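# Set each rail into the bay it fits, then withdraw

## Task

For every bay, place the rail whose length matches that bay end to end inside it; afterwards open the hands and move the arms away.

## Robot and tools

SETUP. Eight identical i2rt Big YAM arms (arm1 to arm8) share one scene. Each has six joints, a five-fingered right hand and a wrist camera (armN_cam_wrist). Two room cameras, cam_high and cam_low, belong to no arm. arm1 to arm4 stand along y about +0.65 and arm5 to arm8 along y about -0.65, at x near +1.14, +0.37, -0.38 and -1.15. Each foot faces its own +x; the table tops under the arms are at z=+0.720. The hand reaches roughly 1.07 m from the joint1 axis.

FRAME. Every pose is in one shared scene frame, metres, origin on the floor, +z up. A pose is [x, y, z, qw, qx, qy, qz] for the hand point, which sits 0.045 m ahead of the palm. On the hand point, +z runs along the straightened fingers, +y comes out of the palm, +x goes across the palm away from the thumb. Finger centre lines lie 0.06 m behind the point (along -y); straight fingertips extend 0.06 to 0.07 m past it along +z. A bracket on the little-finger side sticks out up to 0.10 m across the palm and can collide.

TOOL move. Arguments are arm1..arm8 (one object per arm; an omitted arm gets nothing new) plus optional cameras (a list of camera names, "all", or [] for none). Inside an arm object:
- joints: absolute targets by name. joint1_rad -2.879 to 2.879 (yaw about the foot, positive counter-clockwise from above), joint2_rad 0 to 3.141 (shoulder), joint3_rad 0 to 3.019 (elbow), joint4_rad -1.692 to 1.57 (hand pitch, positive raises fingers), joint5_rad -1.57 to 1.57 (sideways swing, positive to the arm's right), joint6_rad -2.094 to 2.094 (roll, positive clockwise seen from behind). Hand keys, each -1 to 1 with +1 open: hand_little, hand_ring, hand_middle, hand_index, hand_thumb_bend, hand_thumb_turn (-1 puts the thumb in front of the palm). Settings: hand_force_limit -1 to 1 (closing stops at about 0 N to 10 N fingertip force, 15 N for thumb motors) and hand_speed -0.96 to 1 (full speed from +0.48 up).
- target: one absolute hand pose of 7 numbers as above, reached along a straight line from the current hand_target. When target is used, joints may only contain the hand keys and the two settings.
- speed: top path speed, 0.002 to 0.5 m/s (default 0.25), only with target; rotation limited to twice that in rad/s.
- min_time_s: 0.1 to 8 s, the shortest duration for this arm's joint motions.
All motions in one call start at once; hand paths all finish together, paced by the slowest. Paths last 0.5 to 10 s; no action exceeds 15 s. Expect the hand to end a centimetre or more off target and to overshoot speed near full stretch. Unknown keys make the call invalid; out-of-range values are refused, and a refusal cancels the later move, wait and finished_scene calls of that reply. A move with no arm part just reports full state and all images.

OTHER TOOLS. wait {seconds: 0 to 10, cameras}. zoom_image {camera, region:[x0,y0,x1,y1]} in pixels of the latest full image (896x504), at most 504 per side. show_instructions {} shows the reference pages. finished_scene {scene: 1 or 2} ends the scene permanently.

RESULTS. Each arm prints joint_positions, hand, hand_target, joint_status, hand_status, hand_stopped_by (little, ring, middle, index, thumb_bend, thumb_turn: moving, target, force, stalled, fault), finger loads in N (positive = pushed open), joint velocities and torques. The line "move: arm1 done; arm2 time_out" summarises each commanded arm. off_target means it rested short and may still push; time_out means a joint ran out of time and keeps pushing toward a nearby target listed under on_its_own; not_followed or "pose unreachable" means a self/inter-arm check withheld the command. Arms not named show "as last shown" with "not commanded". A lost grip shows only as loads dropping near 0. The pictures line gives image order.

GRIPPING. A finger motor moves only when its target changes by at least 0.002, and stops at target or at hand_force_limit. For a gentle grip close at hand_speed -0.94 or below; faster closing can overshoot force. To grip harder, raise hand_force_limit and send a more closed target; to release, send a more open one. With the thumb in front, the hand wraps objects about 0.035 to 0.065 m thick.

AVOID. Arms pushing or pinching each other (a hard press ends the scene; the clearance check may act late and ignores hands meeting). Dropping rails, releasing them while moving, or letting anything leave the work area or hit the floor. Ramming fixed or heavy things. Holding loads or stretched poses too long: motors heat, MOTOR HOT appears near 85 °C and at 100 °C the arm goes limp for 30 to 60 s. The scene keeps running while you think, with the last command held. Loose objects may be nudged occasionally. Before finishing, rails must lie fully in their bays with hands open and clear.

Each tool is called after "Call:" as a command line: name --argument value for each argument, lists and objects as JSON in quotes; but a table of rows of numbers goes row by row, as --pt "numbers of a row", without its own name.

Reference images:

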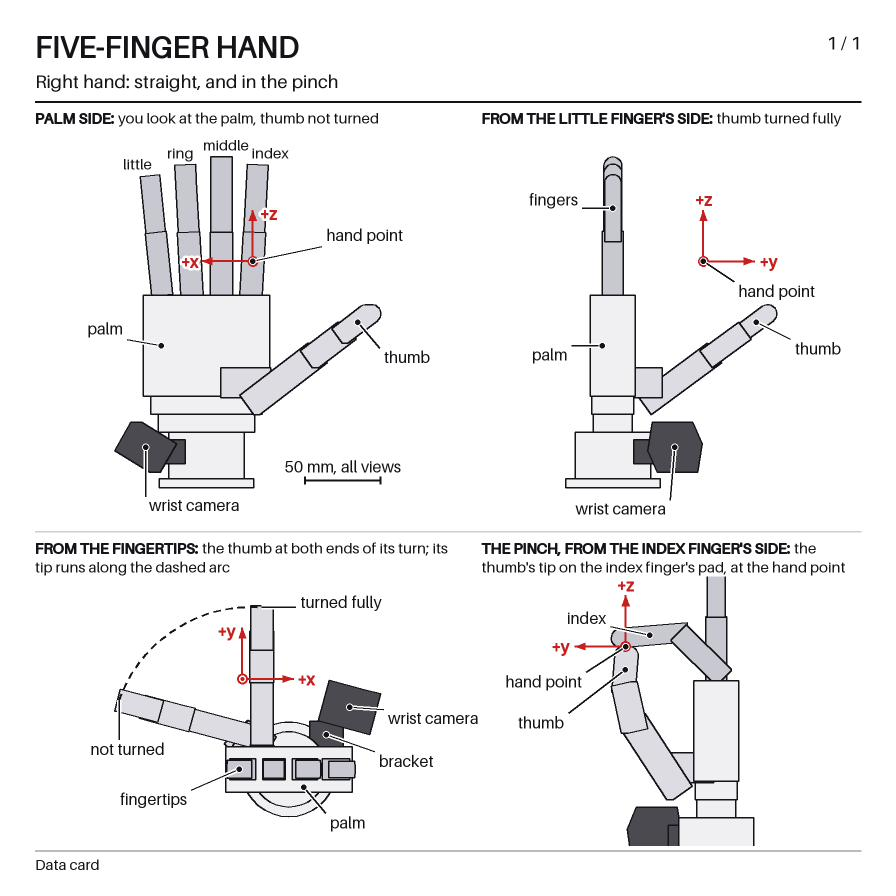

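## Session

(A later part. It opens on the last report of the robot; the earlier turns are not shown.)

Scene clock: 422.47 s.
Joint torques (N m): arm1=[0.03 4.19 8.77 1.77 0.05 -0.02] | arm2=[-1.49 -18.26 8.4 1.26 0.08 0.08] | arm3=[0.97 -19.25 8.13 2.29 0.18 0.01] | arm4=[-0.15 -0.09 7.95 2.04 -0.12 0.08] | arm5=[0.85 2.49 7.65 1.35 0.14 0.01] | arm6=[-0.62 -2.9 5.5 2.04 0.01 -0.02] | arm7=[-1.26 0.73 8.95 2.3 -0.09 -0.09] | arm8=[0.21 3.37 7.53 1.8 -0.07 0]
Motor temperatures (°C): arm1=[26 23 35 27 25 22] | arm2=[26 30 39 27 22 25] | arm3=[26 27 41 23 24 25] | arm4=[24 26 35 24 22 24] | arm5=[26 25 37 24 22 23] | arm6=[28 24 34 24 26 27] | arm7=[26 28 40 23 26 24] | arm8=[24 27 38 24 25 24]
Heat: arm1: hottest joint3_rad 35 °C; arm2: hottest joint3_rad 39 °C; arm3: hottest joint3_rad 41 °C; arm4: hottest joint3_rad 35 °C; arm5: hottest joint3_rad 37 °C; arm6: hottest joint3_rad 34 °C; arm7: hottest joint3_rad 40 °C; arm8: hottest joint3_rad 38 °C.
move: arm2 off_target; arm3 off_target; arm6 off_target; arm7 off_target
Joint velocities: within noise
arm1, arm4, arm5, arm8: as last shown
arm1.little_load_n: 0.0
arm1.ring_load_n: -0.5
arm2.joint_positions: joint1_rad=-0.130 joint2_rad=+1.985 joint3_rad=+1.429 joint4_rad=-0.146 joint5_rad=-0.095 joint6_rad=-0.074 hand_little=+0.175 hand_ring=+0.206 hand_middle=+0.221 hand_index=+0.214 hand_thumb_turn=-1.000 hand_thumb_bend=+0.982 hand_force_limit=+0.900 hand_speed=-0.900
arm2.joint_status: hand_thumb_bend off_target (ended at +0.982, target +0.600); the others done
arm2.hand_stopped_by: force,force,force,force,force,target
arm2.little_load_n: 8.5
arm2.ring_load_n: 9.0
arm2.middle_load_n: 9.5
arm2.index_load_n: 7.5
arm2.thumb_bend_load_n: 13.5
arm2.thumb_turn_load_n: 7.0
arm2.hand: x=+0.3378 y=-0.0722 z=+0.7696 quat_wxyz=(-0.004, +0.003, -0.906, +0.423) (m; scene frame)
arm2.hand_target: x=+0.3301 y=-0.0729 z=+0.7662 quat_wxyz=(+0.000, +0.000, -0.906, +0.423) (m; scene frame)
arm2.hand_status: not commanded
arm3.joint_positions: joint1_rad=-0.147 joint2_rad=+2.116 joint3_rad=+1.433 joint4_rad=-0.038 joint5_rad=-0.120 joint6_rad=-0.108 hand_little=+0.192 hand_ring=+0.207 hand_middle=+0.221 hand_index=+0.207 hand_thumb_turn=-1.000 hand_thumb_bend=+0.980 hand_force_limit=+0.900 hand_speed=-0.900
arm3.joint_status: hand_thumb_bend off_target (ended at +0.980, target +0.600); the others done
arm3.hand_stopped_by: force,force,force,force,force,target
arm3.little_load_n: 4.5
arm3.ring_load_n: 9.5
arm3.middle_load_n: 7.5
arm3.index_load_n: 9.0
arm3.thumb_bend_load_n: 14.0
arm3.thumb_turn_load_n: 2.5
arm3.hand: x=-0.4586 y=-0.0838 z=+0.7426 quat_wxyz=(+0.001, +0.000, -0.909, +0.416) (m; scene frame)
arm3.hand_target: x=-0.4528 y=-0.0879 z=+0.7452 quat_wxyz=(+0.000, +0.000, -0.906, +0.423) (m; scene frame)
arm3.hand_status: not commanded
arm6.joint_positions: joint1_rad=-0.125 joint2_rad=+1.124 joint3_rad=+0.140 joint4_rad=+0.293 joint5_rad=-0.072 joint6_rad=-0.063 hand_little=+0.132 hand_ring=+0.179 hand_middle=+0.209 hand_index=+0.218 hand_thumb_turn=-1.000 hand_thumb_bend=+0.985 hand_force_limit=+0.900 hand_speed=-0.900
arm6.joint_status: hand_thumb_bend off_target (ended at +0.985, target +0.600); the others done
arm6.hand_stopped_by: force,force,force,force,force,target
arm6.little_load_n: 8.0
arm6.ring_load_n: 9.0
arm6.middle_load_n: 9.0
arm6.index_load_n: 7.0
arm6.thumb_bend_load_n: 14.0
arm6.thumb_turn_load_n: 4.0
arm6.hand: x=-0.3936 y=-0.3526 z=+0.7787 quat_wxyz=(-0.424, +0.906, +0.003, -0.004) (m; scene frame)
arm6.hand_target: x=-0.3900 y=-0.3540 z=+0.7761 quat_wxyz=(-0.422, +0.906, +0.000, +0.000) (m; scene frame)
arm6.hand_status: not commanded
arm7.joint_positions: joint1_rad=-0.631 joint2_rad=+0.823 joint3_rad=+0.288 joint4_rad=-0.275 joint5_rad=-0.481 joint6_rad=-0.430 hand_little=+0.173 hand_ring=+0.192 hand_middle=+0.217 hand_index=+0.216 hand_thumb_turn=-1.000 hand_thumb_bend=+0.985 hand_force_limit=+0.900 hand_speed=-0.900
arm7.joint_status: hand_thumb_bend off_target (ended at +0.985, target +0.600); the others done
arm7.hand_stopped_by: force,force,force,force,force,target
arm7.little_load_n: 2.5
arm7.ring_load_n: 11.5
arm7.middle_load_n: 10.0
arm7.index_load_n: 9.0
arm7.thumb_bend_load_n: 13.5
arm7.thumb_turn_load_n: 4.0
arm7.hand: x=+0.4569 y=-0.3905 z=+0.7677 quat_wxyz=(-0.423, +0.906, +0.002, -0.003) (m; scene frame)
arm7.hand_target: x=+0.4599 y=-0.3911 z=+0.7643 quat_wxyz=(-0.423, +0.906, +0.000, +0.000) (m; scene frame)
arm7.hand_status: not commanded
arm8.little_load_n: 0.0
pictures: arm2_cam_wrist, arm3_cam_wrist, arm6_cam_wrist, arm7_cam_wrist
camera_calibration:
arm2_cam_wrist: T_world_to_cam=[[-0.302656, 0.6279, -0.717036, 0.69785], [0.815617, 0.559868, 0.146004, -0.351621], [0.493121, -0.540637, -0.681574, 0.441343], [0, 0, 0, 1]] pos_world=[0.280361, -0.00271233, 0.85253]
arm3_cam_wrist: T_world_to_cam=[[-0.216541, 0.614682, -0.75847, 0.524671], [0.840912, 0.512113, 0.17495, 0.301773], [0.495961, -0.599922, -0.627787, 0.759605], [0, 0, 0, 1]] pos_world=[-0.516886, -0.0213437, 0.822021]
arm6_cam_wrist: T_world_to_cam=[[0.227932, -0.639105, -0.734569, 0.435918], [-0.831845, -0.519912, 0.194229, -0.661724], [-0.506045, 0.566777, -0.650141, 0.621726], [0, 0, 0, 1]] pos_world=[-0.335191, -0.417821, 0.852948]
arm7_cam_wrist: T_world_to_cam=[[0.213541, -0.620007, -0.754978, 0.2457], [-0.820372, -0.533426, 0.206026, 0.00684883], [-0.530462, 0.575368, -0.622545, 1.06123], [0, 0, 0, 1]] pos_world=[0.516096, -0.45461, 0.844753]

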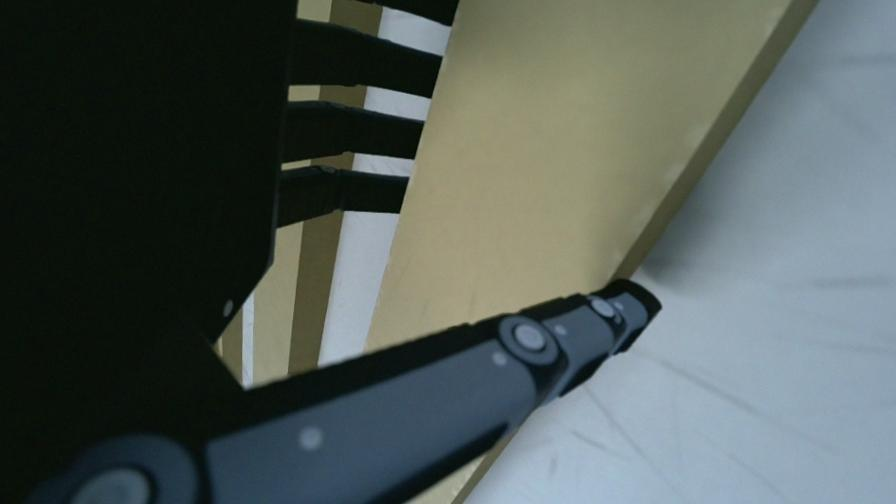

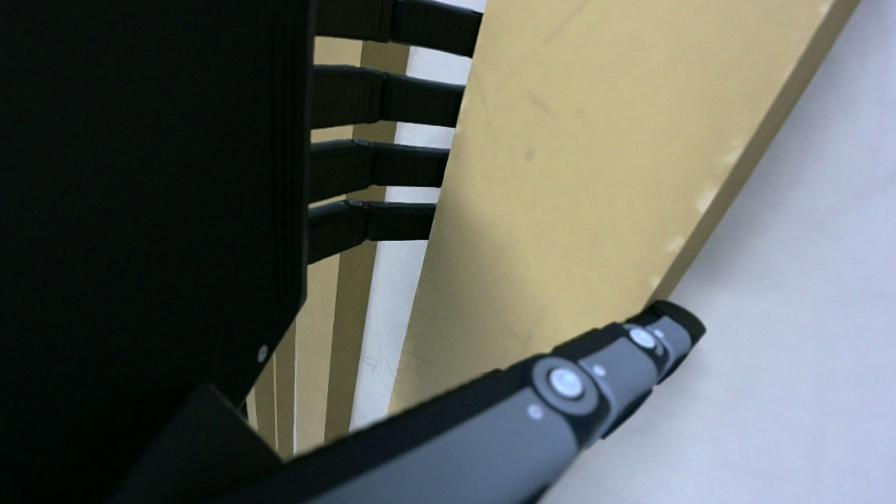

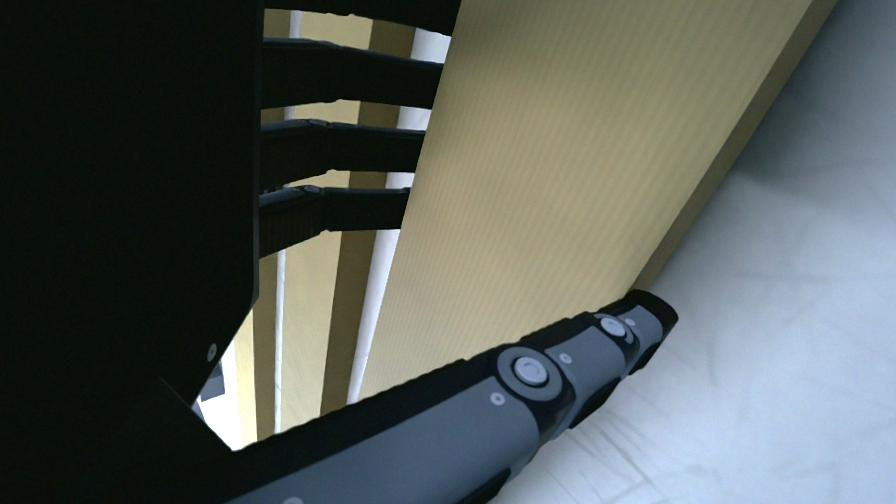

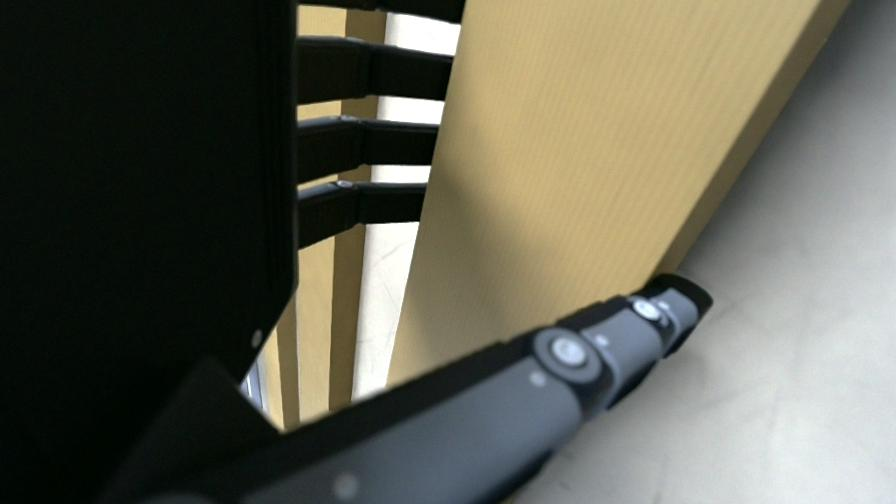

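Call:
move --arm6 '{"target": [-0.39, -0.335, 0.87, 0.4226, -0.9063, 0, 0], "speed": 0.06}' --arm7 '{"target": [0.46, -0.375, 0.86, 0.4226, -0.9063, 0, 0], "speed": 0.06}' --arm2 '{"target": [0.370, 0.01, 0.79, 0, 0, -0.9063, 0.4226], "speed": 0.06}' --arm3 '{"target": [-0.413, 0.0, 0.765, 0, 0, -0.9063, 0.4226], "speed": 0.06}' --cameras '["cam_high", "arm2_cam_wrist"]'

Scene clock: 440.10 s.
Joint torques (N m): arm1=[-0.09 4.19 8.77 1.73 0.03 -0.05] | arm2=[0.03 -19.31 7.2 1.05 0.17 0.22] | arm3=[3.02 -18.9 6.98 2.26 0.14 0.13] | arm4=[-0.21 0.32 7.94 1.83 -0.11 0.02] | arm5=[0.85 2.49 7.64 1.35 0.14 0.02] | arm6=[-0.5 -4.95 15.57 1.73 0.75 0.06] | arm7=[-0.03 -2.96 18.67 1.17 -0.96 0.51] | arm8=[0.21 3.31 7.5 1.8 -0.06 0]
Motor temperatures (°C): arm1=[26 23 35 27 25 22] | arm2=[26 32 38 27 22 25] | arm3=[26 27 40 23 24 25] | arm4=[24 26 35 24 22 24] | arm5=[26 25 37 24 22 23] | arm6=[28 24 34 24 26 27] | arm7=[26 28 40 23 26 24] | arm8=[24 27 38 24 25 24]
Heat: arm1: hottest joint3_rad 35 °C; arm2: hottest joint3_rad 38 °C; arm3: hottest joint3_rad 40 °C; arm4: hottest joint3_rad 35 °C; arm5: hottest joint3_rad 37 °C; arm6: hottest joint3_rad 34 °C; arm7: hottest joint3_rad 40 °C; arm8: hottest joint3_rad 38 °C.
move: arm2 off_target; arm3 off_target; arm6 off_target; arm7 off_target
Joint velocities: within noise
arm1, arm4, arm5, arm8: as last shown
arm1.ring_load_n: 0.0
arm2.joint_positions: joint1_rad=-0.092 joint2_rad=+1.810 joint3_rad=+1.162 joint4_rad=-0.084 joint5_rad=-0.057 joint6_rad=-0.051 hand_little=+0.175 hand_ring=+0.206 hand_middle=+0.221 hand_index=+0.215 hand_thumb_turn=-0.999 hand_thumb_bend=+0.982 hand_force_limit=+0.900 hand_speed=-0.900
arm2.joint_status: not commanded
arm2.hand_stopped_by: force,force,force,force,force,target
arm2.little_load_n: 6.0
arm2.ring_load_n: 8.0
arm2.middle_load_n: 10.5
arm2.index_load_n: 9.5
arm2.thumb_bend_load_n: 13.5
arm2.thumb_turn_load_n: 10.0
arm2.hand: x=+0.3655 y=+0.0112 z=+0.7671 quat_wxyz=(+0.000, +0.001, -0.913, +0.408) (m; scene frame)
arm2.hand_target: x=+0.3700 y=+0.0099 z=+0.7895 quat_wxyz=(+0.000, +0.000, -0.906, +0.423) (m; scene frame)
arm2.hand_status: off_target (0.023 m and 1.8 deg from the pose sent, 0.091 m and 0.6 deg at the start)
arm3.joint_positions: joint1_rad=-0.113 joint2_rad=+1.933 joint3_rad=+1.123 joint4_rad=+0.061 joint5_rad=-0.083 joint6_rad=-0.086 hand_little=+0.192 hand_ring=+0.207 hand_middle=+0.221 hand_index=+0.207 hand_thumb_turn=-1.000 hand_thumb_bend=+0.980 hand_force_limit=+0.900 hand_speed=-0.900
arm3.joint_status: not commanded
arm3.hand_stopped_by: force,force,force,force,force,target
arm3.little_load_n: 4.5
arm3.ring_load_n: 9.5
arm3.middle_load_n: 7.5
arm3.index_load_n: 9.5
arm3.thumb_bend_load_n: 14.0
arm3.thumb_turn_load_n: 2.5
arm3.hand: x=-0.4274 y=+0.0088 z=+0.7430 quat_wxyz=(+0.005, -0.002, -0.916, +0.401) (m; scene frame)
arm3.hand_target: x=-0.4131 y=+0.0002 z=+0.7648 quat_wxyz=(+0.000, +0.000, -0.906, +0.422) (m; scene frame)
arm3.hand_status: off_target (0.028 m and 2.8 deg from the pose sent, 0.098 m and 0.9 deg at the start)
arm5.little_load_n: 0.0
arm6.joint_positions: joint1_rad=-0.114 joint2_rad=+0.819 joint3_rad=+0.223 joint4_rad=-0.233 joint5_rad=-0.082 joint6_rad=-0.063 hand_little=+0.132 hand_ring=+0.179 hand_middle=+0.209 hand_index=+0.218 hand_thumb_turn=-1.000 hand_thumb_bend=+0.985 hand_force_limit=+0.900 hand_speed=-0.900
arm6.joint_status: not commanded
arm6.hand_stopped_by: force,force,force,force,force,target
arm6.little_load_n: 5.5
arm6.ring_load_n: 8.0
arm6.middle_load_n: 9.5
arm6.index_load_n: 8.0
arm6.thumb_bend_load_n: 14.0
arm6.thumb_turn_load_n: 7.0
arm6.hand: x=-0.4010 y=-0.3860 z=+0.8144 quat_wxyz=(-0.361, +0.932, +0.007, -0.016) (m; scene frame)
arm6.hand_target: x=-0.3913 y=-0.3390 z=+0.8700 quat_wxyz=(-0.423, +0.906, +0.000, -0.001) (m; scene frame)
arm6.hand_status: off_target (0.076 m and 7.9 deg from the pose sent, 0.093 m and 0.6 deg at the start)
arm7.joint_positions: joint1_rad=-0.618 joint2_rad=+0.753 joint3_rad=+0.394 joint4_rad=-0.581 joint5_rad=-0.439 joint6_rad=-0.468 hand_little=+0.173 hand_ring=+0.193 hand_middle=+0.217 hand_index=+0.216 hand_thumb_turn=-1.000 hand_thumb_bend=+0.985 hand_force_limit=+0.900 hand_speed=-0.900
arm7.joint_status: not commanded
arm7.hand_stopped_by: force,force,force,force,force,target
arm7.little_load_n: 6.0
arm7.ring_load_n: 12.5
arm7.middle_load_n: 9.5
arm7.index_load_n: 7.0
arm7.thumb_bend_load_n: 13.5
arm7.thumb_turn_load_n: -0.5
arm7.hand: x=+0.4490 y=-0.4118 z=+0.7950 quat_wxyz=(-0.366, +0.930, +0.002, -0.015) (m; scene frame)
arm7.hand_target: x=+0.4585 y=-0.3782 z=+0.8574 quat_wxyz=(-0.423, +0.906, +0.002, -0.002) (m; scene frame)
arm7.hand_status: off_target (0.075 m and 7.2 deg from the pose sent, 0.094 m and 0.4 deg at the start)
pictures: arm2_cam_wrist, cam_high
camera_calibration:
arm2_cam_wrist: T_world_to_cam=[[-0.302204, 0.653148, -0.694313, 0.634122], [0.819689, 0.549867, 0.160491, -0.432976], [0.486604, -0.520619, -0.70155, 0.488577], [0, 0, 0, 1]] pos_world=[0.308797, 0.0782662, 0.852529]

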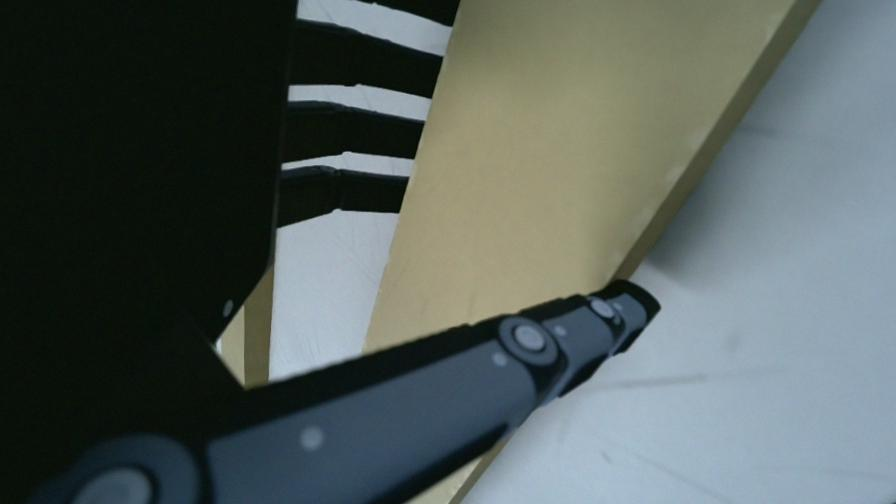

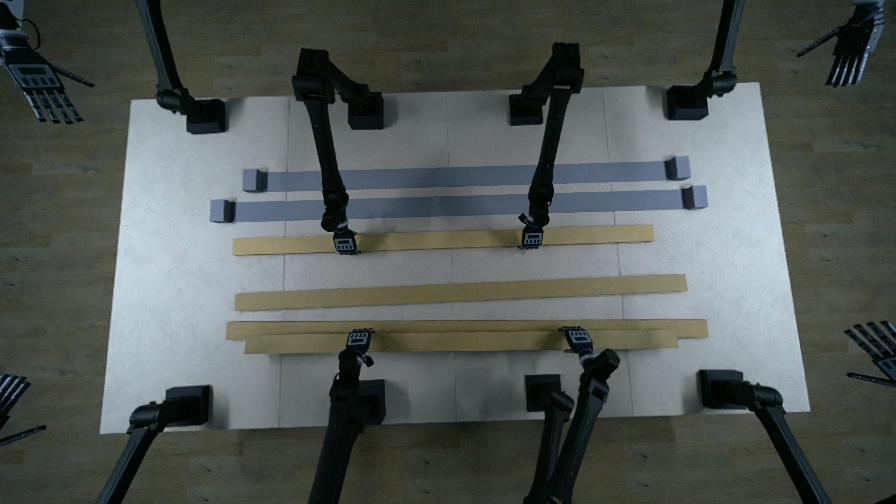

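Call:
move --arm6 '{"target": [-0.385, -0.31, 0.895, 0.4226, -0.9063, 0, 0], "speed": 0.06}' --arm7 '{"target": [0.468, -0.32, 0.89, 0.4226, -0.9063, 0, 0], "speed": 0.06}' --arm2 '{"target": [0.472, 0.15, 0.785, 0, 0, -0.9063, 0.4226], "speed": 0.06}' --arm3 '{"target": [-0.308, 0.135, 0.760, 0, 0, -0.9063, 0.4226], "speed": 0.06}' --cameras '["cam_high"]'

Scene clock: 456.87 s.
Joint torques (N m): arm1=[0.15 4.01 8.69 1.81 0.03 -0.03] | arm2=[0.97 -12.98 7.15 1.06 0.47 0.19] | arm3=[3.25 -13.63 6.04 2.78 0.32 0.3] | arm4=[-0.32 0.56 7.98 1.96 -0.09 0.06] | arm5=[0.85 2.43 7.66 1.37 0.13 0.01] | arm6=[-1.96 -4.37 16.4 2.07 0.4 0.17] | arm7=[-0.15 -2.2 19.29 2.59 -0.37 0.66] | arm8=[0.21 3.31 7.51 1.8 -0.06 0]
Motor temperatures (°C): arm1=[26 23 35 27 25 22] | arm2=[26 32 38 27 22 25] | arm3=[26 27 38 23 24 25] | arm4=[24 26 35 24 22 24] | arm5=[26 25 37 24 22 23] | arm6=[28 24 38 24 26 27] | arm7=[26 28 48 23 26 24] | arm8=[24 27 38 24 25 24]
Heat: arm1: hottest joint3_rad 35 °C; arm2: hottest joint3_rad 38 °C; arm3: hottest joint3_rad 38 °C; arm4: hottest joint3_rad 35 °C; arm5: hottest joint3_rad 37 °C; arm6: hottest joint3_rad 38 °C; arm7: hottest joint3_rad 48 °C; arm8: hottest joint3_rad 38 °C.
move: arm2 off_target; arm3 off_target; arm6 off_target; arm7 off_target
Joint velocities: within noise
arm1.joint_positions: joint1_rad=+0.161 joint2_rad=+0.542 joint3_rad=+1.331 joint4_rad=-1.419 joint5_rad=-0.133 joint6_rad=-1.445 hand_little=+1.000 hand_ring=+1.000 hand_middle=+1.000 hand_index=+1.000 hand_thumb_turn=+1.000 hand_thumb_bend=+1.000 hand_force_limit=+0.000 hand_speed=-0.800
arm1.joint_status: not commanded
arm1.hand_stopped_by: target,target,target,target,target,target
arm1.little_load_n: 0.0
arm1.ring_load_n: 0.0
arm1.middle_load_n: 0.0
arm1.index_load_n: 0.0
arm1.thumb_bend_load_n: 0.0
arm1.thumb_turn_load_n: 0.0
arm1.hand: x=+1.1381 y=+0.4625 z=+1.2338 quat_wxyz=(+0.233, +0.648, -0.605, +0.399) (m; scene frame)
arm1.hand_target: x=+1.1379 y=+0.4635 z=+1.2436 quat_wxyz=(+0.240, +0.645, -0.601, +0.407) (m; scene frame)
arm1.hand_status: not commanded
arm2.joint_positions: joint1_rad=+0.146 joint2_rad=+1.509 joint3_rad=+0.754 joint4_rad=+0.006 joint5_rad=+0.115 joint6_rad=+0.098 hand_little=+0.175 hand_ring=+0.206 hand_middle=+0.221 hand_index=+0.215 hand_thumb_turn=-0.999 hand_thumb_bend=+0.982 hand_force_limit=+0.900 hand_speed=-0.900
arm2.joint_status: not commanded
arm2.hand_stopped_by: force,force,force,force,force,target
arm2.little_load_n: 7.0
arm2.ring_load_n: 8.5
arm2.middle_load_n: 9.5
arm2.index_load_n: 8.0
arm2.thumb_bend_load_n: 14.0
arm2.thumb_turn_load_n: 7.0
arm2.hand: x=+0.4703 y=+0.1560 z=+0.7638 quat_wxyz=(+0.001, +0.008, -0.915, +0.403) (m; scene frame)
arm2.hand_target: x=+0.4720 y=+0.1500 z=+0.7845 quat_wxyz=(+0.000, +0.000, -0.906, +0.423) (m; scene frame)
arm2.hand_status: off_target (0.022 m and 2.7 deg from the pose sent, 0.176 m and 1.8 deg at the start)
arm3.joint_positions: joint1_rad=+0.109 joint2_rad=+1.679 joint3_rad=+0.714 joint4_rad=+0.212 joint5_rad=+0.087 joint6_rad=+0.043 hand_little=+0.192 hand_ring=+0.208 hand_middle=+0.221 hand_index=+0.207 hand_thumb_turn=-1.000 hand_thumb_bend=+0.980 hand_force_limit=+0.900 hand_speed=-0.900
arm3.joint_status: not commanded
arm3.hand_stopped_by: force,force,force,force,force,target
arm3.little_load_n: 7.0
arm3.ring_load_n: 11.0
arm3.middle_load_n: 7.5
arm3.index_load_n: 8.0
arm3.thumb_bend_load_n: 14.0
arm3.thumb_turn_load_n: -3.0
arm3.hand: x=-0.3240 y=+0.1425 z=+0.7438 quat_wxyz=(+0.013, +0.006, -0.917, +0.399) (m; scene frame)
arm3.hand_target: x=-0.3082 y=+0.1353 z=+0.7599 quat_wxyz=(-0.001, +0.000, -0.907, +0.422) (m; scene frame)
arm3.hand_status: off_target (0.024 m and 3.3 deg from the pose sent, 0.174 m and 2.8 deg at the start)
arm4.joint_positions: joint1_rad=-0.268 joint2_rad=+0.629 joint3_rad=+1.398 joint4_rad=-1.367 joint5_rad=-0.217 joint6_rad=-1.085 hand_little=+1.000 hand_ring=+1.000 hand_middle=+1.000 hand_index=+1.000 hand_thumb_turn=+1.000 hand_thumb_bend=+1.000 hand_force_limit=+0.000 hand_speed=-0.800
arm4.joint_status: not commanded
arm4.hand_stopped_by: target,target,target,target,target,target
arm4.little_load_n: 0.0
arm4.ring_load_n: 0.0
arm4.middle_load_n: 0.0
arm4.index_load_n: 0.0
arm4.thumb_bend_load_n: 0.0
arm4.thumb_turn_load_n: 0.0
arm4.hand: x=-1.1984 y=+0.4319 z=+1.2351 quat_wxyz=(+0.206, +0.414, -0.777, +0.428) (m; scene frame)
arm4.hand_target: x=-1.1983 y=+0.4323 z=+1.2476 quat_wxyz=(+0.214, +0.412, -0.770, +0.438) (m; scene frame)
arm4.hand_status: not commanded
arm5.joint_positions: joint1_rad=+0.011 joint2_rad=+0.614 joint3_rad=+1.457 joint4_rad=-1.493 joint5_rad=-0.095 joint6_rad=-1.307 hand_little=+1.000 hand_ring=+1.000 hand_middle=+1.000 hand_index=+1.000 hand_thumb_turn=+1.000 hand_thumb_bend=+1.000 hand_force_limit=+0.000 hand_speed=-0.800
arm5.joint_status: not commanded
arm5.hand_stopped_by: target,target,target,target,target,target
arm5.little_load_n: 0.0
arm5.ring_load_n: 0.0
arm5.middle_load_n: 0.0
arm5.index_load_n: 0.0
arm5.thumb_bend_load_n: 0.0
arm5.thumb_turn_load_n: 0.0
arm5.hand: x=-1.1150 y=-0.4527 z=+1.2485 quat_wxyz=(-0.385, +0.688, +0.572, +0.224) (m; scene frame)
arm5.hand_target: x=-1.1149 y=-0.4531 z=+1.2579 quat_wxyz=(-0.394, +0.684, +0.569, +0.230) (m; scene frame)
arm5.hand_status: not commanded
arm6.joint_positions: joint1_rad=-0.114 joint2_rad=+0.847 joint3_rad=+0.312 joint4_rad=-0.291 joint5_rad=-0.085 joint6_rad=-0.085 hand_little=+0.132 hand_ring=+0.179 hand_middle=+0.209 hand_index=+0.218 hand_thumb_turn=-1.000 hand_thumb_bend=+0.985 hand_force_limit=+0.900 hand_speed=-0.900
arm6.joint_status: not commanded
arm6.hand_stopped_by: force,force,force,force,force,target
arm6.little_load_n: 8.5
arm6.ring_load_n: 9.5
arm6.middle_load_n: 9.5
arm6.index_load_n: 6.5
arm6.thumb_bend_load_n: 14.5
arm6.thumb_turn_load_n: 3.0
arm6.hand: x=-0.3984 y=-0.3640 z=+0.8397 quat_wxyz=(-0.363, +0.932, +0.018, -0.013) (m; scene frame)
arm6.hand_target: x=-0.3855 y=-0.3164 z=+0.8968 quat_wxyz=(-0.423, +0.906, +0.000, +0.000) (m; scene frame)
arm6.hand_status: off_target (0.078 m and 7.9 deg from the pose sent, 0.112 m and 7.9 deg at the start)
arm7.joint_positions: joint1_rad=-0.527 joint2_rad=+0.866 joint3_rad=+0.532 joint4_rad=-0.583 joint5_rad=-0.394 joint6_rad=-0.414 hand_little=+0.173 hand_ring=+0.193 hand_middle=+0.217 hand_index=+0.216 hand_thumb_turn=-1.000 hand_thumb_bend=+0.985 hand_force_limit=+0.900 hand_speed=-0.900
arm7.joint_status: not commanded
arm7.hand_stopped_by: force,force,force,force,force,target
arm7.little_load_n: 4.5
arm7.ring_load_n: 12.0
arm7.middle_load_n: 9.0
arm7.index_load_n: 7.5
arm7.thumb_bend_load_n: 13.5
arm7.thumb_turn_load_n: 2.0
arm7.hand: x=+0.4532 y=-0.3682 z=+0.8289 quat_wxyz=(-0.365, +0.931, +0.015, -0.017) (m; scene frame)
arm7.hand_target: x=+0.4660 y=-0.3275 z=+0.8913 quat_wxyz=(-0.424, +0.906, +0.002, -0.002) (m; scene frame)
arm7.hand_status: off_target (0.079 m and 7.6 deg from the pose sent, 0.134 m and 7.2 deg at the start)
arm8.joint_positions: joint1_rad=-0.155 joint2_rad=+0.618 joint3_rad=+1.318 joint4_rad=-1.293 joint5_rad=-0.218 joint6_rad=-1.221 hand_little=+1.000 hand_ring=+1.000 hand_middle=+1.000 hand_index=+1.000 hand_thumb_turn=+1.000 hand_thumb_bend=+1.000 hand_force_limit=+0.000 hand_speed=-0.800
arm8.joint_status: not commanded
arm8.hand_stopped_by: target,target,target,target,target,target
arm8.little_load_n: 0.0
arm8.ring_load_n: -0.5
arm8.middle_load_n: 0.0
arm8.index_load_n: 0.0
arm8.thumb_bend_load_n: 0.0
arm8.thumb_turn_load_n: 0.0
arm8.hand: x=+1.1831 y=-0.4101 z=+1.2144 quat_wxyz=(-0.411, +0.742, +0.478, +0.228) (m; scene frame)
arm8.hand_target: x=+1.1830 y=-0.4103 z=+1.2243 quat_wxyz=(-0.418, +0.737, +0.476, +0.235) (m; scene frame)
arm8.hand_status: not commanded
pictures: cam_high

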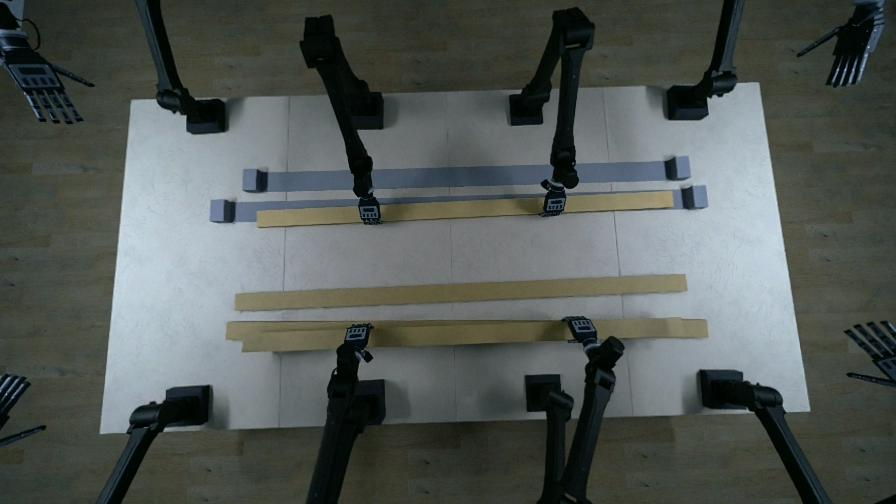

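Call:
move --arm6 '{"target": [-0.385, -0.235, 0.895, 0.4226, -0.9063, 0, 0], "speed": 0.07}' --arm7 '{"target": [0.468, -0.232, 0.897, 0.4226, -0.9063, 0, 0], "speed": 0.07}' --arm2 '{"target": [0.477, 0.204, 0.784, 0, 0, -0.9063, 0.4226], "speed": 0.06}' --arm3 '{"target": [-0.304, 0.201, 0.759, 0, 0, -0.9063, 0.4226], "speed": 0.06}' --cameras '["cam_high"]'

Call:
zoom_image --camera "cam_high" --region '[230, 150, 320, 230]'

Call:
zoom_image --camera "cam_high" --region '[630, 140, 720, 220]'

Scene clock: 474.33 s.
Joint torques (N m): arm1=[0.03 4.13 8.77 1.74 0.02 -0.04] | arm2=[-0.73 -11.52 7.54 0.95 0.48 0.08] | arm3=[2.37 -10.99 5.6 2.77 0.29 0.2] | arm4=[-0.38 0.32 7.83 2.03 -0.13 0.02] | arm5=[0.91 2.49 7.64 1.35 0.14 0.01] | arm6=[-0.15 -7.12 15.19 3.04 0.87 0.37] | arm7=[-0.03 -5.66 19.03 3.26 -0.09 0.73] | arm8=[0.15 3.31 7.51 1.78 -0.07 0]
Motor temperatures (°C): arm1=[26 23 35 27 25 22] | arm2=[26 31 37 27 23 25] | arm3=[26 27 37 23 24 25] | arm4=[24 26 35 24 22 24] | arm5=[26 25 37 24 22 23] | arm6=[28 24 40 24 26 27] | arm7=[26 28 55 23 26 25] | arm8=[24 27 38 24 25 24]
Heat: arm1: hottest joint3_rad 35 °C; arm2: hottest joint3_rad 37 °C; arm3: hottest joint3_rad 37 °C; arm4: hottest joint3_rad 35 °C; arm5: hottest joint3_rad 37 °C; arm6: hottest joint3_rad 40 °C; arm7: hottest joint3_rad 55 °C; arm8: hottest joint3_rad 38 °C.
move: arm2 off_target; arm3 off_target; arm6 off_target; arm7 off_target
Joint velocities: within noise
arm1, arm4, arm5, arm8: as last shown
arm2.joint_positions: joint1_rad=+0.192 joint2_rad=+1.379 joint3_rad=+0.612 joint4_rad=+0.014 joint5_rad=+0.149 joint6_rad=+0.135 hand_little=+0.175 hand_ring=+0.206 hand_middle=+0.221 hand_index=+0.215 hand_thumb_turn=-0.999 hand_thumb_bend=+0.982 hand_force_limit=+0.900 hand_speed=-0.900
arm2.joint_status: not commanded
arm2.hand_stopped_by: force,force,force,force,force,target
arm2.little_load_n: 4.5
arm2.ring_load_n: 7.0
arm2.middle_load_n: 10.0
arm2.index_load_n: 10.0
arm2.thumb_bend_load_n: 14.0
arm2.thumb_turn_load_n: 11.5
arm2.hand: x=+0.4776 y=+0.2115 z=+0.7629 quat_wxyz=(-0.001, +0.005, -0.915, +0.403) (m; scene frame)
arm2.hand_target: x=+0.4770 y=+0.2040 z=+0.7834 quat_wxyz=(+0.000, +0.000, -0.906, +0.423) (m; scene frame)
arm2.hand_status: off_target (0.022 m and 2.6 deg from the pose sent, 0.052 m and 2.7 deg at the start)
arm3.joint_positions: joint1_rad=+0.149 joint2_rad=+1.549 joint3_rad=+0.536 joint4_rad=+0.259 joint5_rad=+0.118 joint6_rad=+0.076 hand_little=+0.192 hand_ring=+0.208 hand_middle=+0.221 hand_index=+0.207 hand_thumb_turn=-1.000 hand_thumb_bend=+0.980 hand_force_limit=+0.900 hand_speed=-0.900
arm3.joint_status: not commanded
arm3.hand_stopped_by: force,force,force,force,force,target
arm3.little_load_n: 5.0
arm3.ring_load_n: 10.0
arm3.middle_load_n: 7.5
arm3.index_load_n: 9.5
arm3.thumb_bend_load_n: 13.5
arm3.thumb_turn_load_n: 0.5
arm3.hand: x=-0.3165 y=+0.2072 z=+0.7448 quat_wxyz=(+0.012, +0.003, -0.916, +0.400) (m; scene frame)
arm3.hand_target: x=-0.3042 y=+0.2012 z=+0.7588 quat_wxyz=(-0.001, +0.000, -0.907, +0.422) (m; scene frame)
arm3.hand_status: off_target (0.020 m and 3.2 deg from the pose sent, 0.064 m and 3.3 deg at the start)
arm5.thumb_bend_load_n: -0.5
arm6.joint_positions: joint1_rad=-0.111 joint2_rad=+1.119 joint3_rad=+0.473 joint4_rad=-0.199 joint5_rad=-0.083 joint6_rad=-0.090 hand_little=+0.133 hand_ring=+0.179 hand_middle=+0.209 hand_index=+0.218 hand_thumb_turn=-1.000 hand_thumb_bend=+0.985 hand_force_limit=+0.900 hand_speed=-0.900
arm6.joint_status: not commanded
arm6.hand_stopped_by: force,force,force,force,force,target
arm6.little_load_n: 10.0
arm6.ring_load_n: 10.0
arm6.middle_load_n: 9.0
arm6.index_load_n: 5.0
arm6.thumb_bend_load_n: 14.5
arm6.thumb_turn_load_n: 1.0
arm6.hand: x=-0.3937 y=-0.2971 z=+0.8428 quat_wxyz=(-0.354, +0.935, +0.021, -0.013) (m; scene frame)
arm6.hand_target: x=-0.3853 y=-0.2431 z=+0.8996 quat_wxyz=(-0.423, +0.906, +0.000, -0.002) (m; scene frame)
arm6.hand_status: off_target (0.082 m and 9.0 deg from the pose sent, 0.141 m and 7.9 deg at the start)
arm7.joint_positions: joint1_rad=-0.400 joint2_rad=+1.108 joint3_rad=+0.691 joint4_rad=-0.486 joint5_rad=-0.309 joint6_rad=-0.327 hand_little=+0.173 hand_ring=+0.193 hand_middle=+0.217 hand_index=+0.216 hand_thumb_turn=-1.000 hand_thumb_bend=+0.985 hand_force_limit=+0.900 hand_speed=-0.900
arm7.joint_status: not commanded
arm7.hand_stopped_by: force,force,force,force,force,target
arm7.little_load_n: 6.5
arm7.ring_load_n: 13.0
arm7.middle_load_n: 9.0
arm7.index_load_n: 6.0
arm7.thumb_bend_load_n: 14.0
arm7.thumb_turn_load_n: -1.0
arm7.hand: x=+0.4560 y=-0.2909 z=+0.8342 quat_wxyz=(-0.354, +0.935, +0.021, -0.015) (m; scene frame)
arm7.hand_target: x=+0.4657 y=-0.2416 z=+0.9004 quat_wxyz=(-0.424, +0.906, +0.002, -0.003) (m; scene frame)
arm7.hand_status: off_target (0.087 m and 9.0 deg from the pose sent, 0.153 m and 7.6 deg at the start)
arm8.ring_load_n: 0.0
pictures: cam_high

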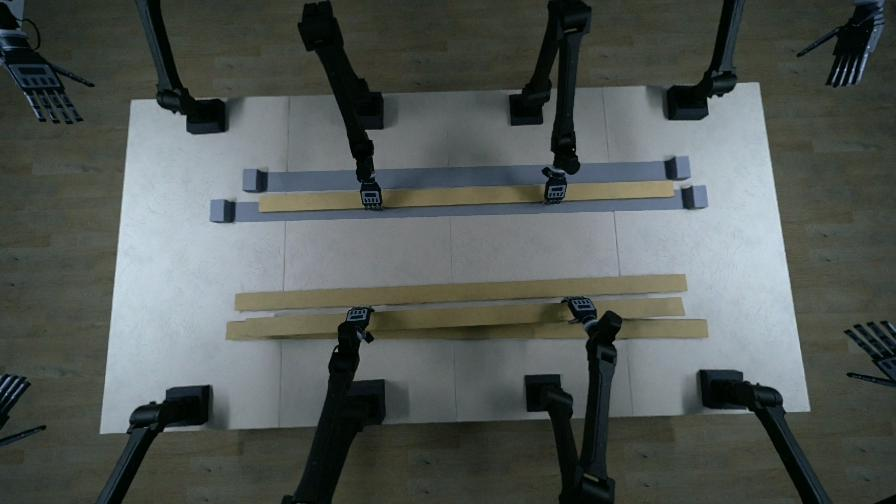

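Scaled by 5.600.

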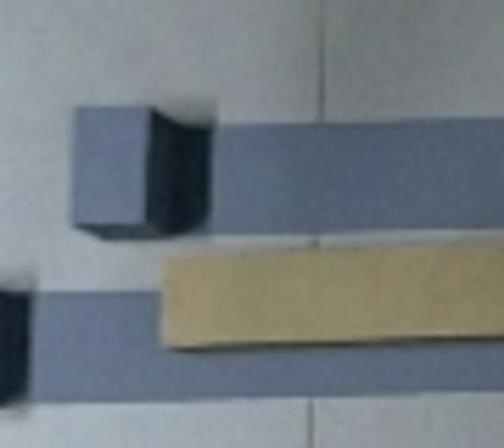

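Scaled by 5.600.

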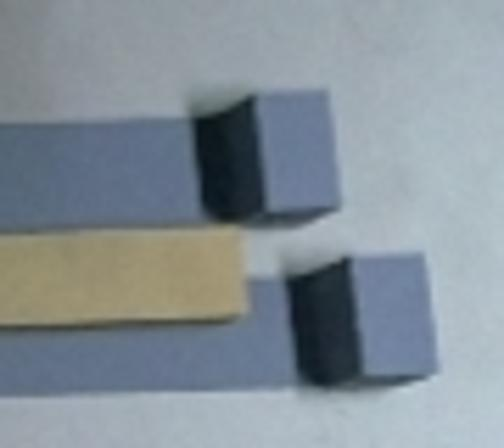

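Call:
move --arm6 '{"target": [-0.385, -0.158, 0.870, 0.4226, -0.9063, 0, 0], "speed": 0.08}' --arm7 '{"target": [0.468, -0.155, 0.870, 0.4226, -0.9063, 0, 0], "speed": 0.08}' --arm2 '{"target": [0.479, 0.265, 0.782, 0, 0, -0.9063, 0.4226], "speed": 0.06}' --arm3 '{"target": [-0.302, 0.266, 0.757, 0, 0, -0.9063, 0.4226], "speed": 0.06}' --cameras '["cam_high"]'

Call:
zoom_image --camera "cam_high" --region '[230, 150, 320, 230]'

Call:
zoom_image --camera "cam_high" --region '[630, 140, 720, 220]'

Scene clock: 497.93 s.
Joint torques (N m): arm1=[0.15 4.42 8.75 1.83 0.02 -0.03] | arm2=[-0.67 -8.59 8.28 0.8 0.54 0.1] | arm3=[2.67 -9.23 5.71 2.63 0.19 0.24] | arm4=[-0.09 0.44 7.76 2.09 -0.09 0.1] | arm5=[0.97 2.49 7.66 1.36 0.14 0.01] | arm6=[0.21 -10.46 13.89 3.26 0.87 0.38] | arm7=[-0.15 -9.41 18.21 3.32 0.12 0.64] | arm8=[0.21 3.37 7.53 1.8 -0.06 0]
Motor temperatures (°C): arm1=[26 23 35 27 25 22] | arm2=[26 30 37 27 23 25] | arm3=[26 27 35 23 24 25] | arm4=[24 26 35 24 22 24] | arm5=[26 25 37 24 22 23] | arm6=[28 24 45 24 27 27] | arm7=[26 28 60 23 26 25] | arm8=[24 27 38 24 25 24]
Heat: arm1: hottest joint3_rad 35 °C; arm2: hottest joint3_rad 37 °C; arm3: hottest joint3_rad 35 °C; arm4: hottest joint3_rad 35 °C; arm5: hottest joint3_rad 37 °C; arm6: hottest joint3_rad 45 °C; arm7: hottest joint3_rad 60 °C; arm8: hottest joint3_rad 38 °C.
move: arm2 off_target; arm3 off_target; arm6 off_target; arm7 off_target
Joint velocities: within noise
arm1, arm4, arm5, arm8: as last shown
arm2.joint_positions: joint1_rad=+0.247 joint2_rad=+1.207 joint3_rad=+0.458 joint4_rad=-0.015 joint5_rad=+0.186 joint6_rad=+0.174 hand_little=+0.175 hand_ring=+0.206 hand_middle=+0.221 hand_index=+0.215 hand_thumb_turn=-0.999 hand_thumb_bend=+0.982 hand_force_limit=+0.900 hand_speed=-0.900
arm2.joint_status: not commanded
arm2.hand_stopped_by: force,force,force,force,force,target
arm2.little_load_n: 4.0
arm2.ring_load_n: 7.0
arm2.middle_load_n: 10.0
arm2.index_load_n: 10.5
arm2.thumb_bend_load_n: 13.5
arm2.thumb_turn_load_n: 12.5
arm2.hand: x=+0.4802 y=+0.2761 z=+0.7605 quat_wxyz=(-0.002, +0.006, -0.916, +0.401) (m; scene frame)
arm2.hand_target: x=+0.4791 y=+0.2650 z=+0.7815 quat_wxyz=(+0.000, +0.000, -0.906, +0.423) (m; scene frame)
arm2.hand_status: off_target (0.024 m and 2.8 deg from the pose sent, 0.057 m and 2.6 deg at the start)
arm3.joint_positions: joint1_rad=+0.193 joint2_rad=+1.404 joint3_rad=+0.364 joint4_rad=+0.285 joint5_rad=+0.153 joint6_rad=+0.102 hand_little=+0.192 hand_ring=+0.208 hand_middle=+0.221 hand_index=+0.207 hand_thumb_turn=-1.000 hand_thumb_bend=+0.980 hand_force_limit=+0.900 hand_speed=-0.900
arm3.joint_status: not commanded
arm3.hand_stopped_by: force,force,force,force,force,target
arm3.little_load_n: 5.5
arm3.ring_load_n: 9.5
arm3.middle_load_n: 7.0
arm3.index_load_n: 9.5
arm3.thumb_bend_load_n: 13.5
arm3.thumb_turn_load_n: -0.5
arm3.hand: x=-0.3142 y=+0.2723 z=+0.7444 quat_wxyz=(+0.014, +0.005, -0.916, +0.402) (m; scene frame)
arm3.hand_target: x=-0.3021 y=+0.2660 z=+0.7569 quat_wxyz=(-0.001, +0.000, -0.906, +0.422) (m; scene frame)
arm3.hand_status: off_target (0.019 m and 3.1 deg from the pose sent, 0.062 m and 3.2 deg at the start)
arm5.thumb_bend_load_n: 0.0
arm6.joint_positions: joint1_rad=-0.097 joint2_rad=+1.403 joint3_rad=+0.628 joint4_rad=-0.072 joint5_rad=-0.071 joint6_rad=-0.081 hand_little=+0.133 hand_ring=+0.179 hand_middle=+0.209 hand_index=+0.218 hand_thumb_turn=-1.000 hand_thumb_bend=+0.985 hand_force_limit=+0.900 hand_speed=-0.900
arm6.joint_status: not commanded
arm6.hand_stopped_by: force,force,force,force,force,target
arm6.little_load_n: 10.0
arm6.ring_load_n: 10.0
arm6.middle_load_n: 9.0
arm6.index_load_n: 5.5
arm6.thumb_bend_load_n: 14.0
arm6.thumb_turn_load_n: 1.0
arm6.hand: x=-0.3925 y=-0.2218 z=+0.8191 quat_wxyz=(-0.353, +0.935, +0.021, -0.012) (m; scene frame)
arm6.hand_target: x=-0.3851 y=-0.1654 z=+0.8748 quat_wxyz=(-0.423, +0.906, +0.000, -0.002) (m; scene frame)
arm6.hand_status: off_target (0.082 m and 9.1 deg from the pose sent, 0.142 m and 9.0 deg at the start)
arm7.joint_positions: joint1_rad=-0.327 joint2_rad=+1.342 joint3_rad=+0.806 joint4_rad=-0.354 joint5_rad=-0.258 joint6_rad=-0.267 hand_little=+0.173 hand_ring=+0.193 hand_middle=+0.217 hand_index=+0.216 hand_thumb_turn=-1.000 hand_thumb_bend=+0.985 hand_force_limit=+0.900 hand_speed=-0.900
arm7.joint_status: not commanded
arm7.hand_stopped_by: force,force,force,force,force,target
arm7.little_load_n: 6.5
arm7.ring_load_n: 13.0
arm7.middle_load_n: 9.0
arm7.index_load_n: 6.0
arm7.thumb_bend_load_n: 14.0
arm7.thumb_turn_load_n: -1.0
arm7.hand: x=+0.4575 y=-0.2185 z=+0.8096 quat_wxyz=(-0.353, +0.935, +0.019, -0.014) (m; scene frame)
arm7.hand_target: x=+0.4658 y=-0.1646 z=+0.8742 quat_wxyz=(-0.424, +0.906, +0.002, -0.003) (m; scene frame)
arm7.hand_status: off_target (0.088 m and 9.1 deg from the pose sent, 0.141 m and 9.0 deg at the start)
pictures: cam_high

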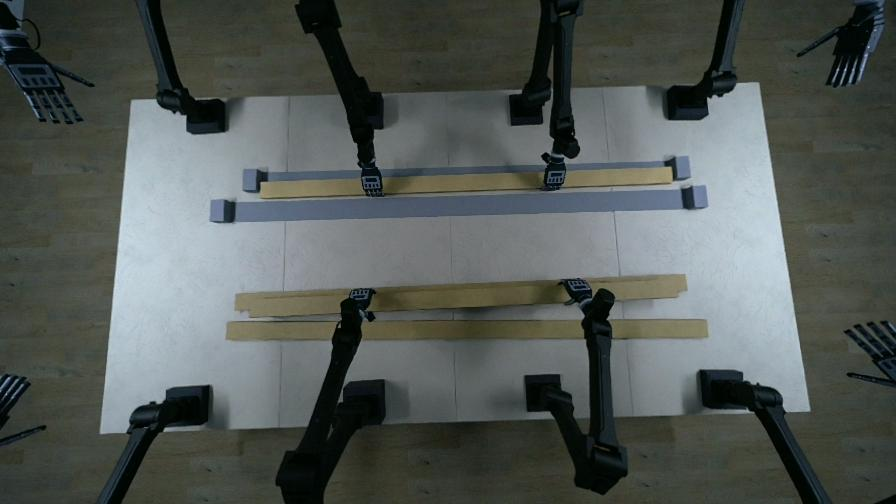

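Scaled by 5.600.

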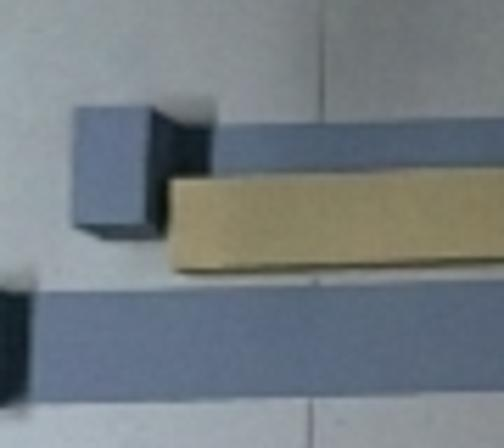

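Scaled by 5.600.

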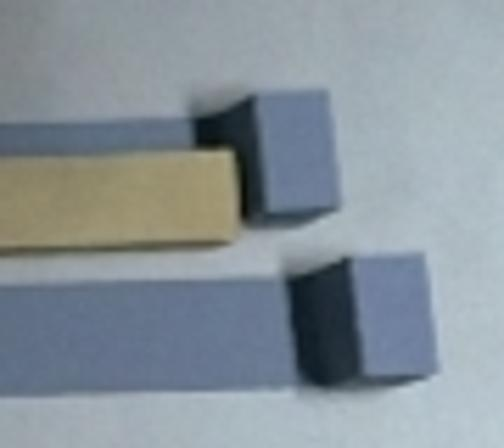

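Call:
move --arm6 '{"target": [-0.385, -0.165, 0.832, 0.4226, -0.9063, 0, 0], "speed": 0.06}' --arm7 '{"target": [0.468, -0.160, 0.828, 0.4226, -0.9063, 0, 0], "speed": 0.06}' --arm2 '{"target": [0.478, 0.2965, 0.780, 0, 0, -0.9063, 0.4226], "speed": 0.05}' --arm3 '{"target": [-0.302, 0.3015, 0.756, 0, 0, -0.9063, 0.4226], "speed": 0.05}' --cameras '["cam_high", "arm7_cam_wrist"]'

Call:
zoom_image --camera "cam_high" --region '[230, 150, 320, 230]'

Call:
zoom_image --camera "cam_high" --region '[630, 140, 720, 220]'

Scene clock: 520.47 s.
Joint torques (N m): arm1=[-0.15 4.42 8.73 1.83 0.04 -0.02] | arm2=[-0.44 -6.42 8.38 0.77 0.54 0] | arm3=[2.78 -7.82 5.67 2.03 0.06 0.25] | arm4=[-0.5 -0.03 7.86 2.06 -0.09 0.05] | arm5=[0.91 2.43 7.66 1.36 0.14 0.01] | arm6=[0.15 -11.4 9.44 3.23 0.78 0.37] | arm7=[-0.97 -10.64 12.49 3.81 0.39 0.53] | arm8=[0.21 3.37 7.51 1.8 -0.07 0]
Motor temperatures (°C): arm1=[26 23 35 27 25 22] | arm2=[25 29 36 27 23 25] | arm3=[26 27 34 23 24 25] | arm4=[24 25 35 24 22 24] | arm5=[26 25 37 24 22 23] | arm6=[28 25 44 24 27 27] | arm7=[26 29 60 23 26 25] | arm8=[24 27 38 24 25 24]
Heat: arm1: hottest joint3_rad 35 °C; arm2: hottest joint3_rad 36 °C; arm3: hottest joint3_rad 34 °C; arm4: hottest joint3_rad 35 °C; arm5: hottest joint3_rad 37 °C; arm6: hottest joint3_rad 44 °C; arm7: hottest joint3_rad 60 °C; arm8: hottest joint3_rad 38 °C.
move: arm2 off_target; arm3 off_target; arm6 off_target; arm7 off_target
Joint velocities: within noise
arm1, arm4, arm5, arm8: as last shown
arm2.joint_positions: joint1_rad=+0.276 joint2_rad=+1.101 joint3_rad=+0.386 joint4_rad=-0.047 joint5_rad=+0.207 joint6_rad=+0.195 hand_little=+0.175 hand_ring=+0.206 hand_middle=+0.221 hand_index=+0.215 hand_thumb_turn=-0.999 hand_thumb_bend=+0.982 hand_force_limit=+0.900 hand_speed=-0.900
arm2.joint_status: not commanded
arm2.hand_stopped_by: force,force,force,force,force,target
arm2.little_load_n: 3.0
arm2.ring_load_n: 6.0
arm2.middle_load_n: 10.0
arm2.index_load_n: 11.0
arm2.thumb_bend_load_n: 13.5
arm2.thumb_turn_load_n: 13.5
arm2.hand: x=+0.4796 y=+0.3071 z=+0.7609 quat_wxyz=(-0.003, +0.005, -0.915, +0.403) (m; scene frame)
arm2.hand_target: x=+0.4781 y=+0.2965 z=+0.7794 quat_wxyz=(+0.000, +0.000, -0.906, +0.423) (m; scene frame)
arm2.hand_status: off_target (0.022 m and 2.5 deg from the pose sent, 0.028 m and 2.8 deg at the start)
arm3.joint_positions: joint1_rad=+0.221 joint2_rad=+1.307 joint3_rad=+0.274 joint4_rad=+0.285 joint5_rad=+0.179 joint6_rad=+0.119 hand_little=+0.192 hand_ring=+0.208 hand_middle=+0.221 hand_index=+0.207 hand_thumb_turn=-1.000 hand_thumb_bend=+0.980 hand_force_limit=+0.900 hand_speed=-0.900
arm3.joint_status: not commanded
arm3.hand_stopped_by: force,force,force,force,force,target
arm3.little_load_n: 5.0
arm3.ring_load_n: 9.5
arm3.middle_load_n: 7.0
arm3.index_load_n: 9.5
arm3.thumb_bend_load_n: 13.5
arm3.thumb_turn_load_n: -0.5
arm3.hand: x=-0.3146 y=+0.3059 z=+0.7456 quat_wxyz=(+0.016, +0.005, -0.913, +0.407) (m; scene frame)
arm3.hand_target: x=-0.3021 y=+0.3015 z=+0.7557 quat_wxyz=(-0.001, +0.000, -0.906, +0.422) (m; scene frame)
arm3.hand_status: off_target (0.017 m and 2.8 deg from the pose sent, 0.034 m and 3.1 deg at the start)
arm6.joint_positions: joint1_rad=-0.097 joint2_rad=+1.493 joint3_rad=+0.628 joint4_rad=+0.067 joint5_rad=-0.069 joint6_rad=-0.083 hand_little=+0.133 hand_ring=+0.179 hand_middle=+0.209 hand_index=+0.218 hand_thumb_turn=-1.000 hand_thumb_bend=+0.985 hand_force_limit=+0.900 hand_speed=-0.900
arm6.joint_status: not commanded
arm6.hand_stopped_by: force,force,force,force,force,target
arm6.little_load_n: 11.5
arm6.ring_load_n: 11.0
arm6.middle_load_n: 9.0
arm6.index_load_n: 4.5
arm6.thumb_bend_load_n: 14.5
arm6.thumb_turn_load_n: -1.5
arm6.hand: x=-0.3907 y=-0.2009 z=+0.8001 quat_wxyz=(-0.375, +0.927, +0.022, -0.008) (m; scene frame)
arm6.hand_target: x=-0.3850 y=-0.1673 z=+0.8337 quat_wxyz=(-0.423, +0.906, +0.000, -0.001) (m; scene frame)
arm6.hand_status: off_target (0.048 m and 6.5 deg from the pose sent, 0.059 m and 9.1 deg at the start)
arm7.joint_positions: joint1_rad=-0.318 joint2_rad=+1.411 joint3_rad=+0.806 joint4_rad=-0.233 joint5_rad=-0.262 joint6_rad=-0.255 hand_little=+0.173 hand_ring=+0.193 hand_middle=+0.217 hand_index=+0.216 hand_thumb_turn=-1.000 hand_thumb_bend=+0.985 hand_force_limit=+0.900 hand_speed=-0.900
arm7.joint_status: not commanded
arm7.hand_stopped_by: force,force,force,force,force,target
arm7.little_load_n: 6.0
arm7.ring_load_n: 12.5
arm7.middle_load_n: 9.0
arm7.index_load_n: 6.0
arm7.thumb_bend_load_n: 14.0
arm7.thumb_turn_load_n: 0.0
arm7.hand: x=+0.4603 y=-0.1939 z=+0.7943 quat_wxyz=(-0.376, +0.926, +0.022, -0.011) (m; scene frame)
arm7.hand_target: x=+0.4674 y=-0.1630 z=+0.8296 quat_wxyz=(-0.422, +0.906, +0.001, -0.002) (m; scene frame)
arm7.hand_status: off_target (0.048 m and 6.5 deg from the pose sent, 0.062 m and 9.1 deg at the start)
pictures: arm7_cam_wrist, cam_high
camera_calibration:
arm7_cam_wrist: T_world_to_cam=[[0.24377, -0.685056, -0.686494, 0.305969], [-0.79804, -0.543916, 0.259397, 0.054314], [-0.551097, 0.484617, -0.679293, 1.0035], [0, 0, 0, 1]] pos_world=[0.521783, -0.247163, 0.877625]

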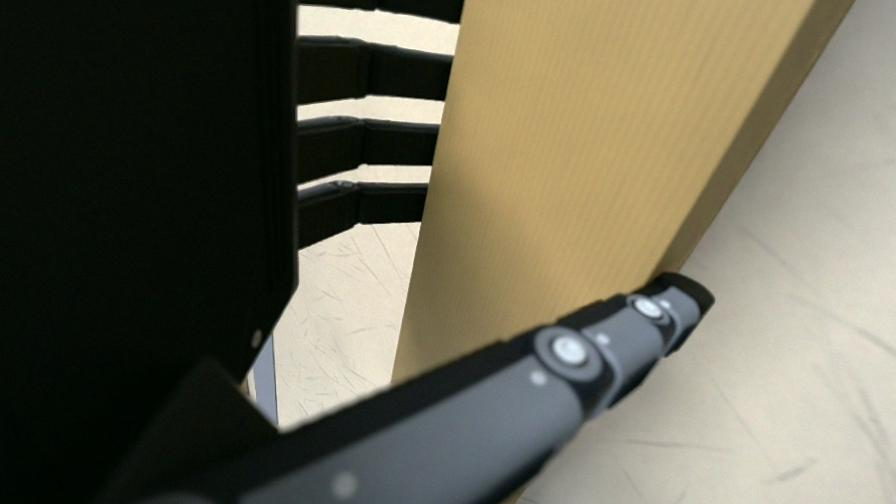

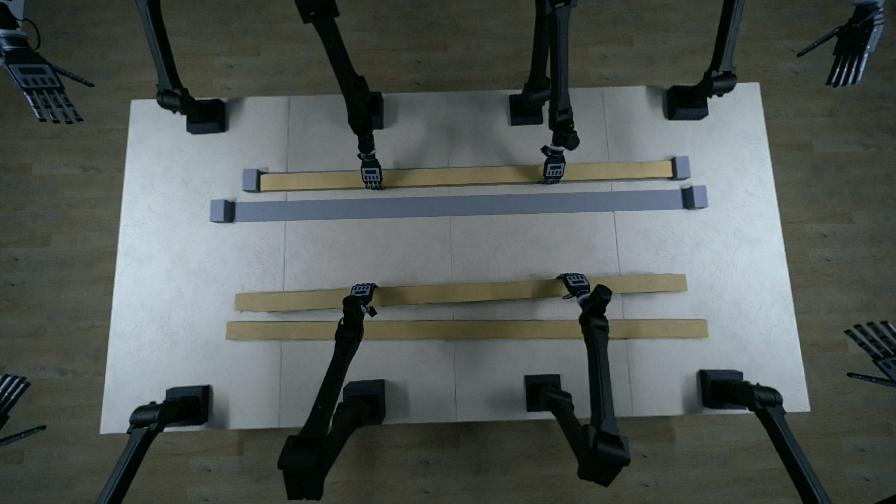

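Scaled by 5.600.

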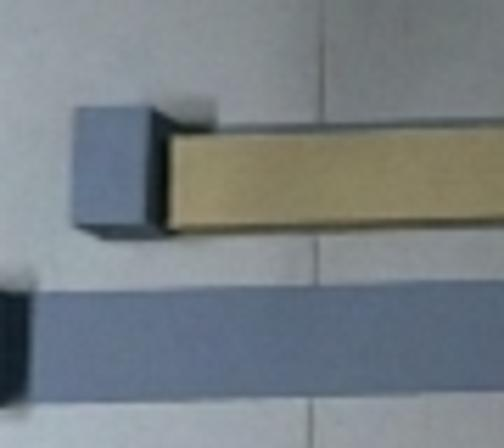

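Scaled by 5.600.

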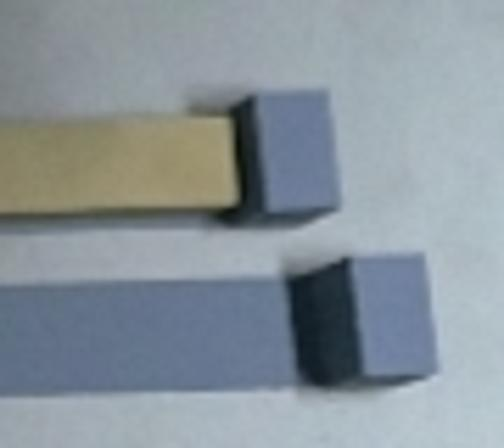

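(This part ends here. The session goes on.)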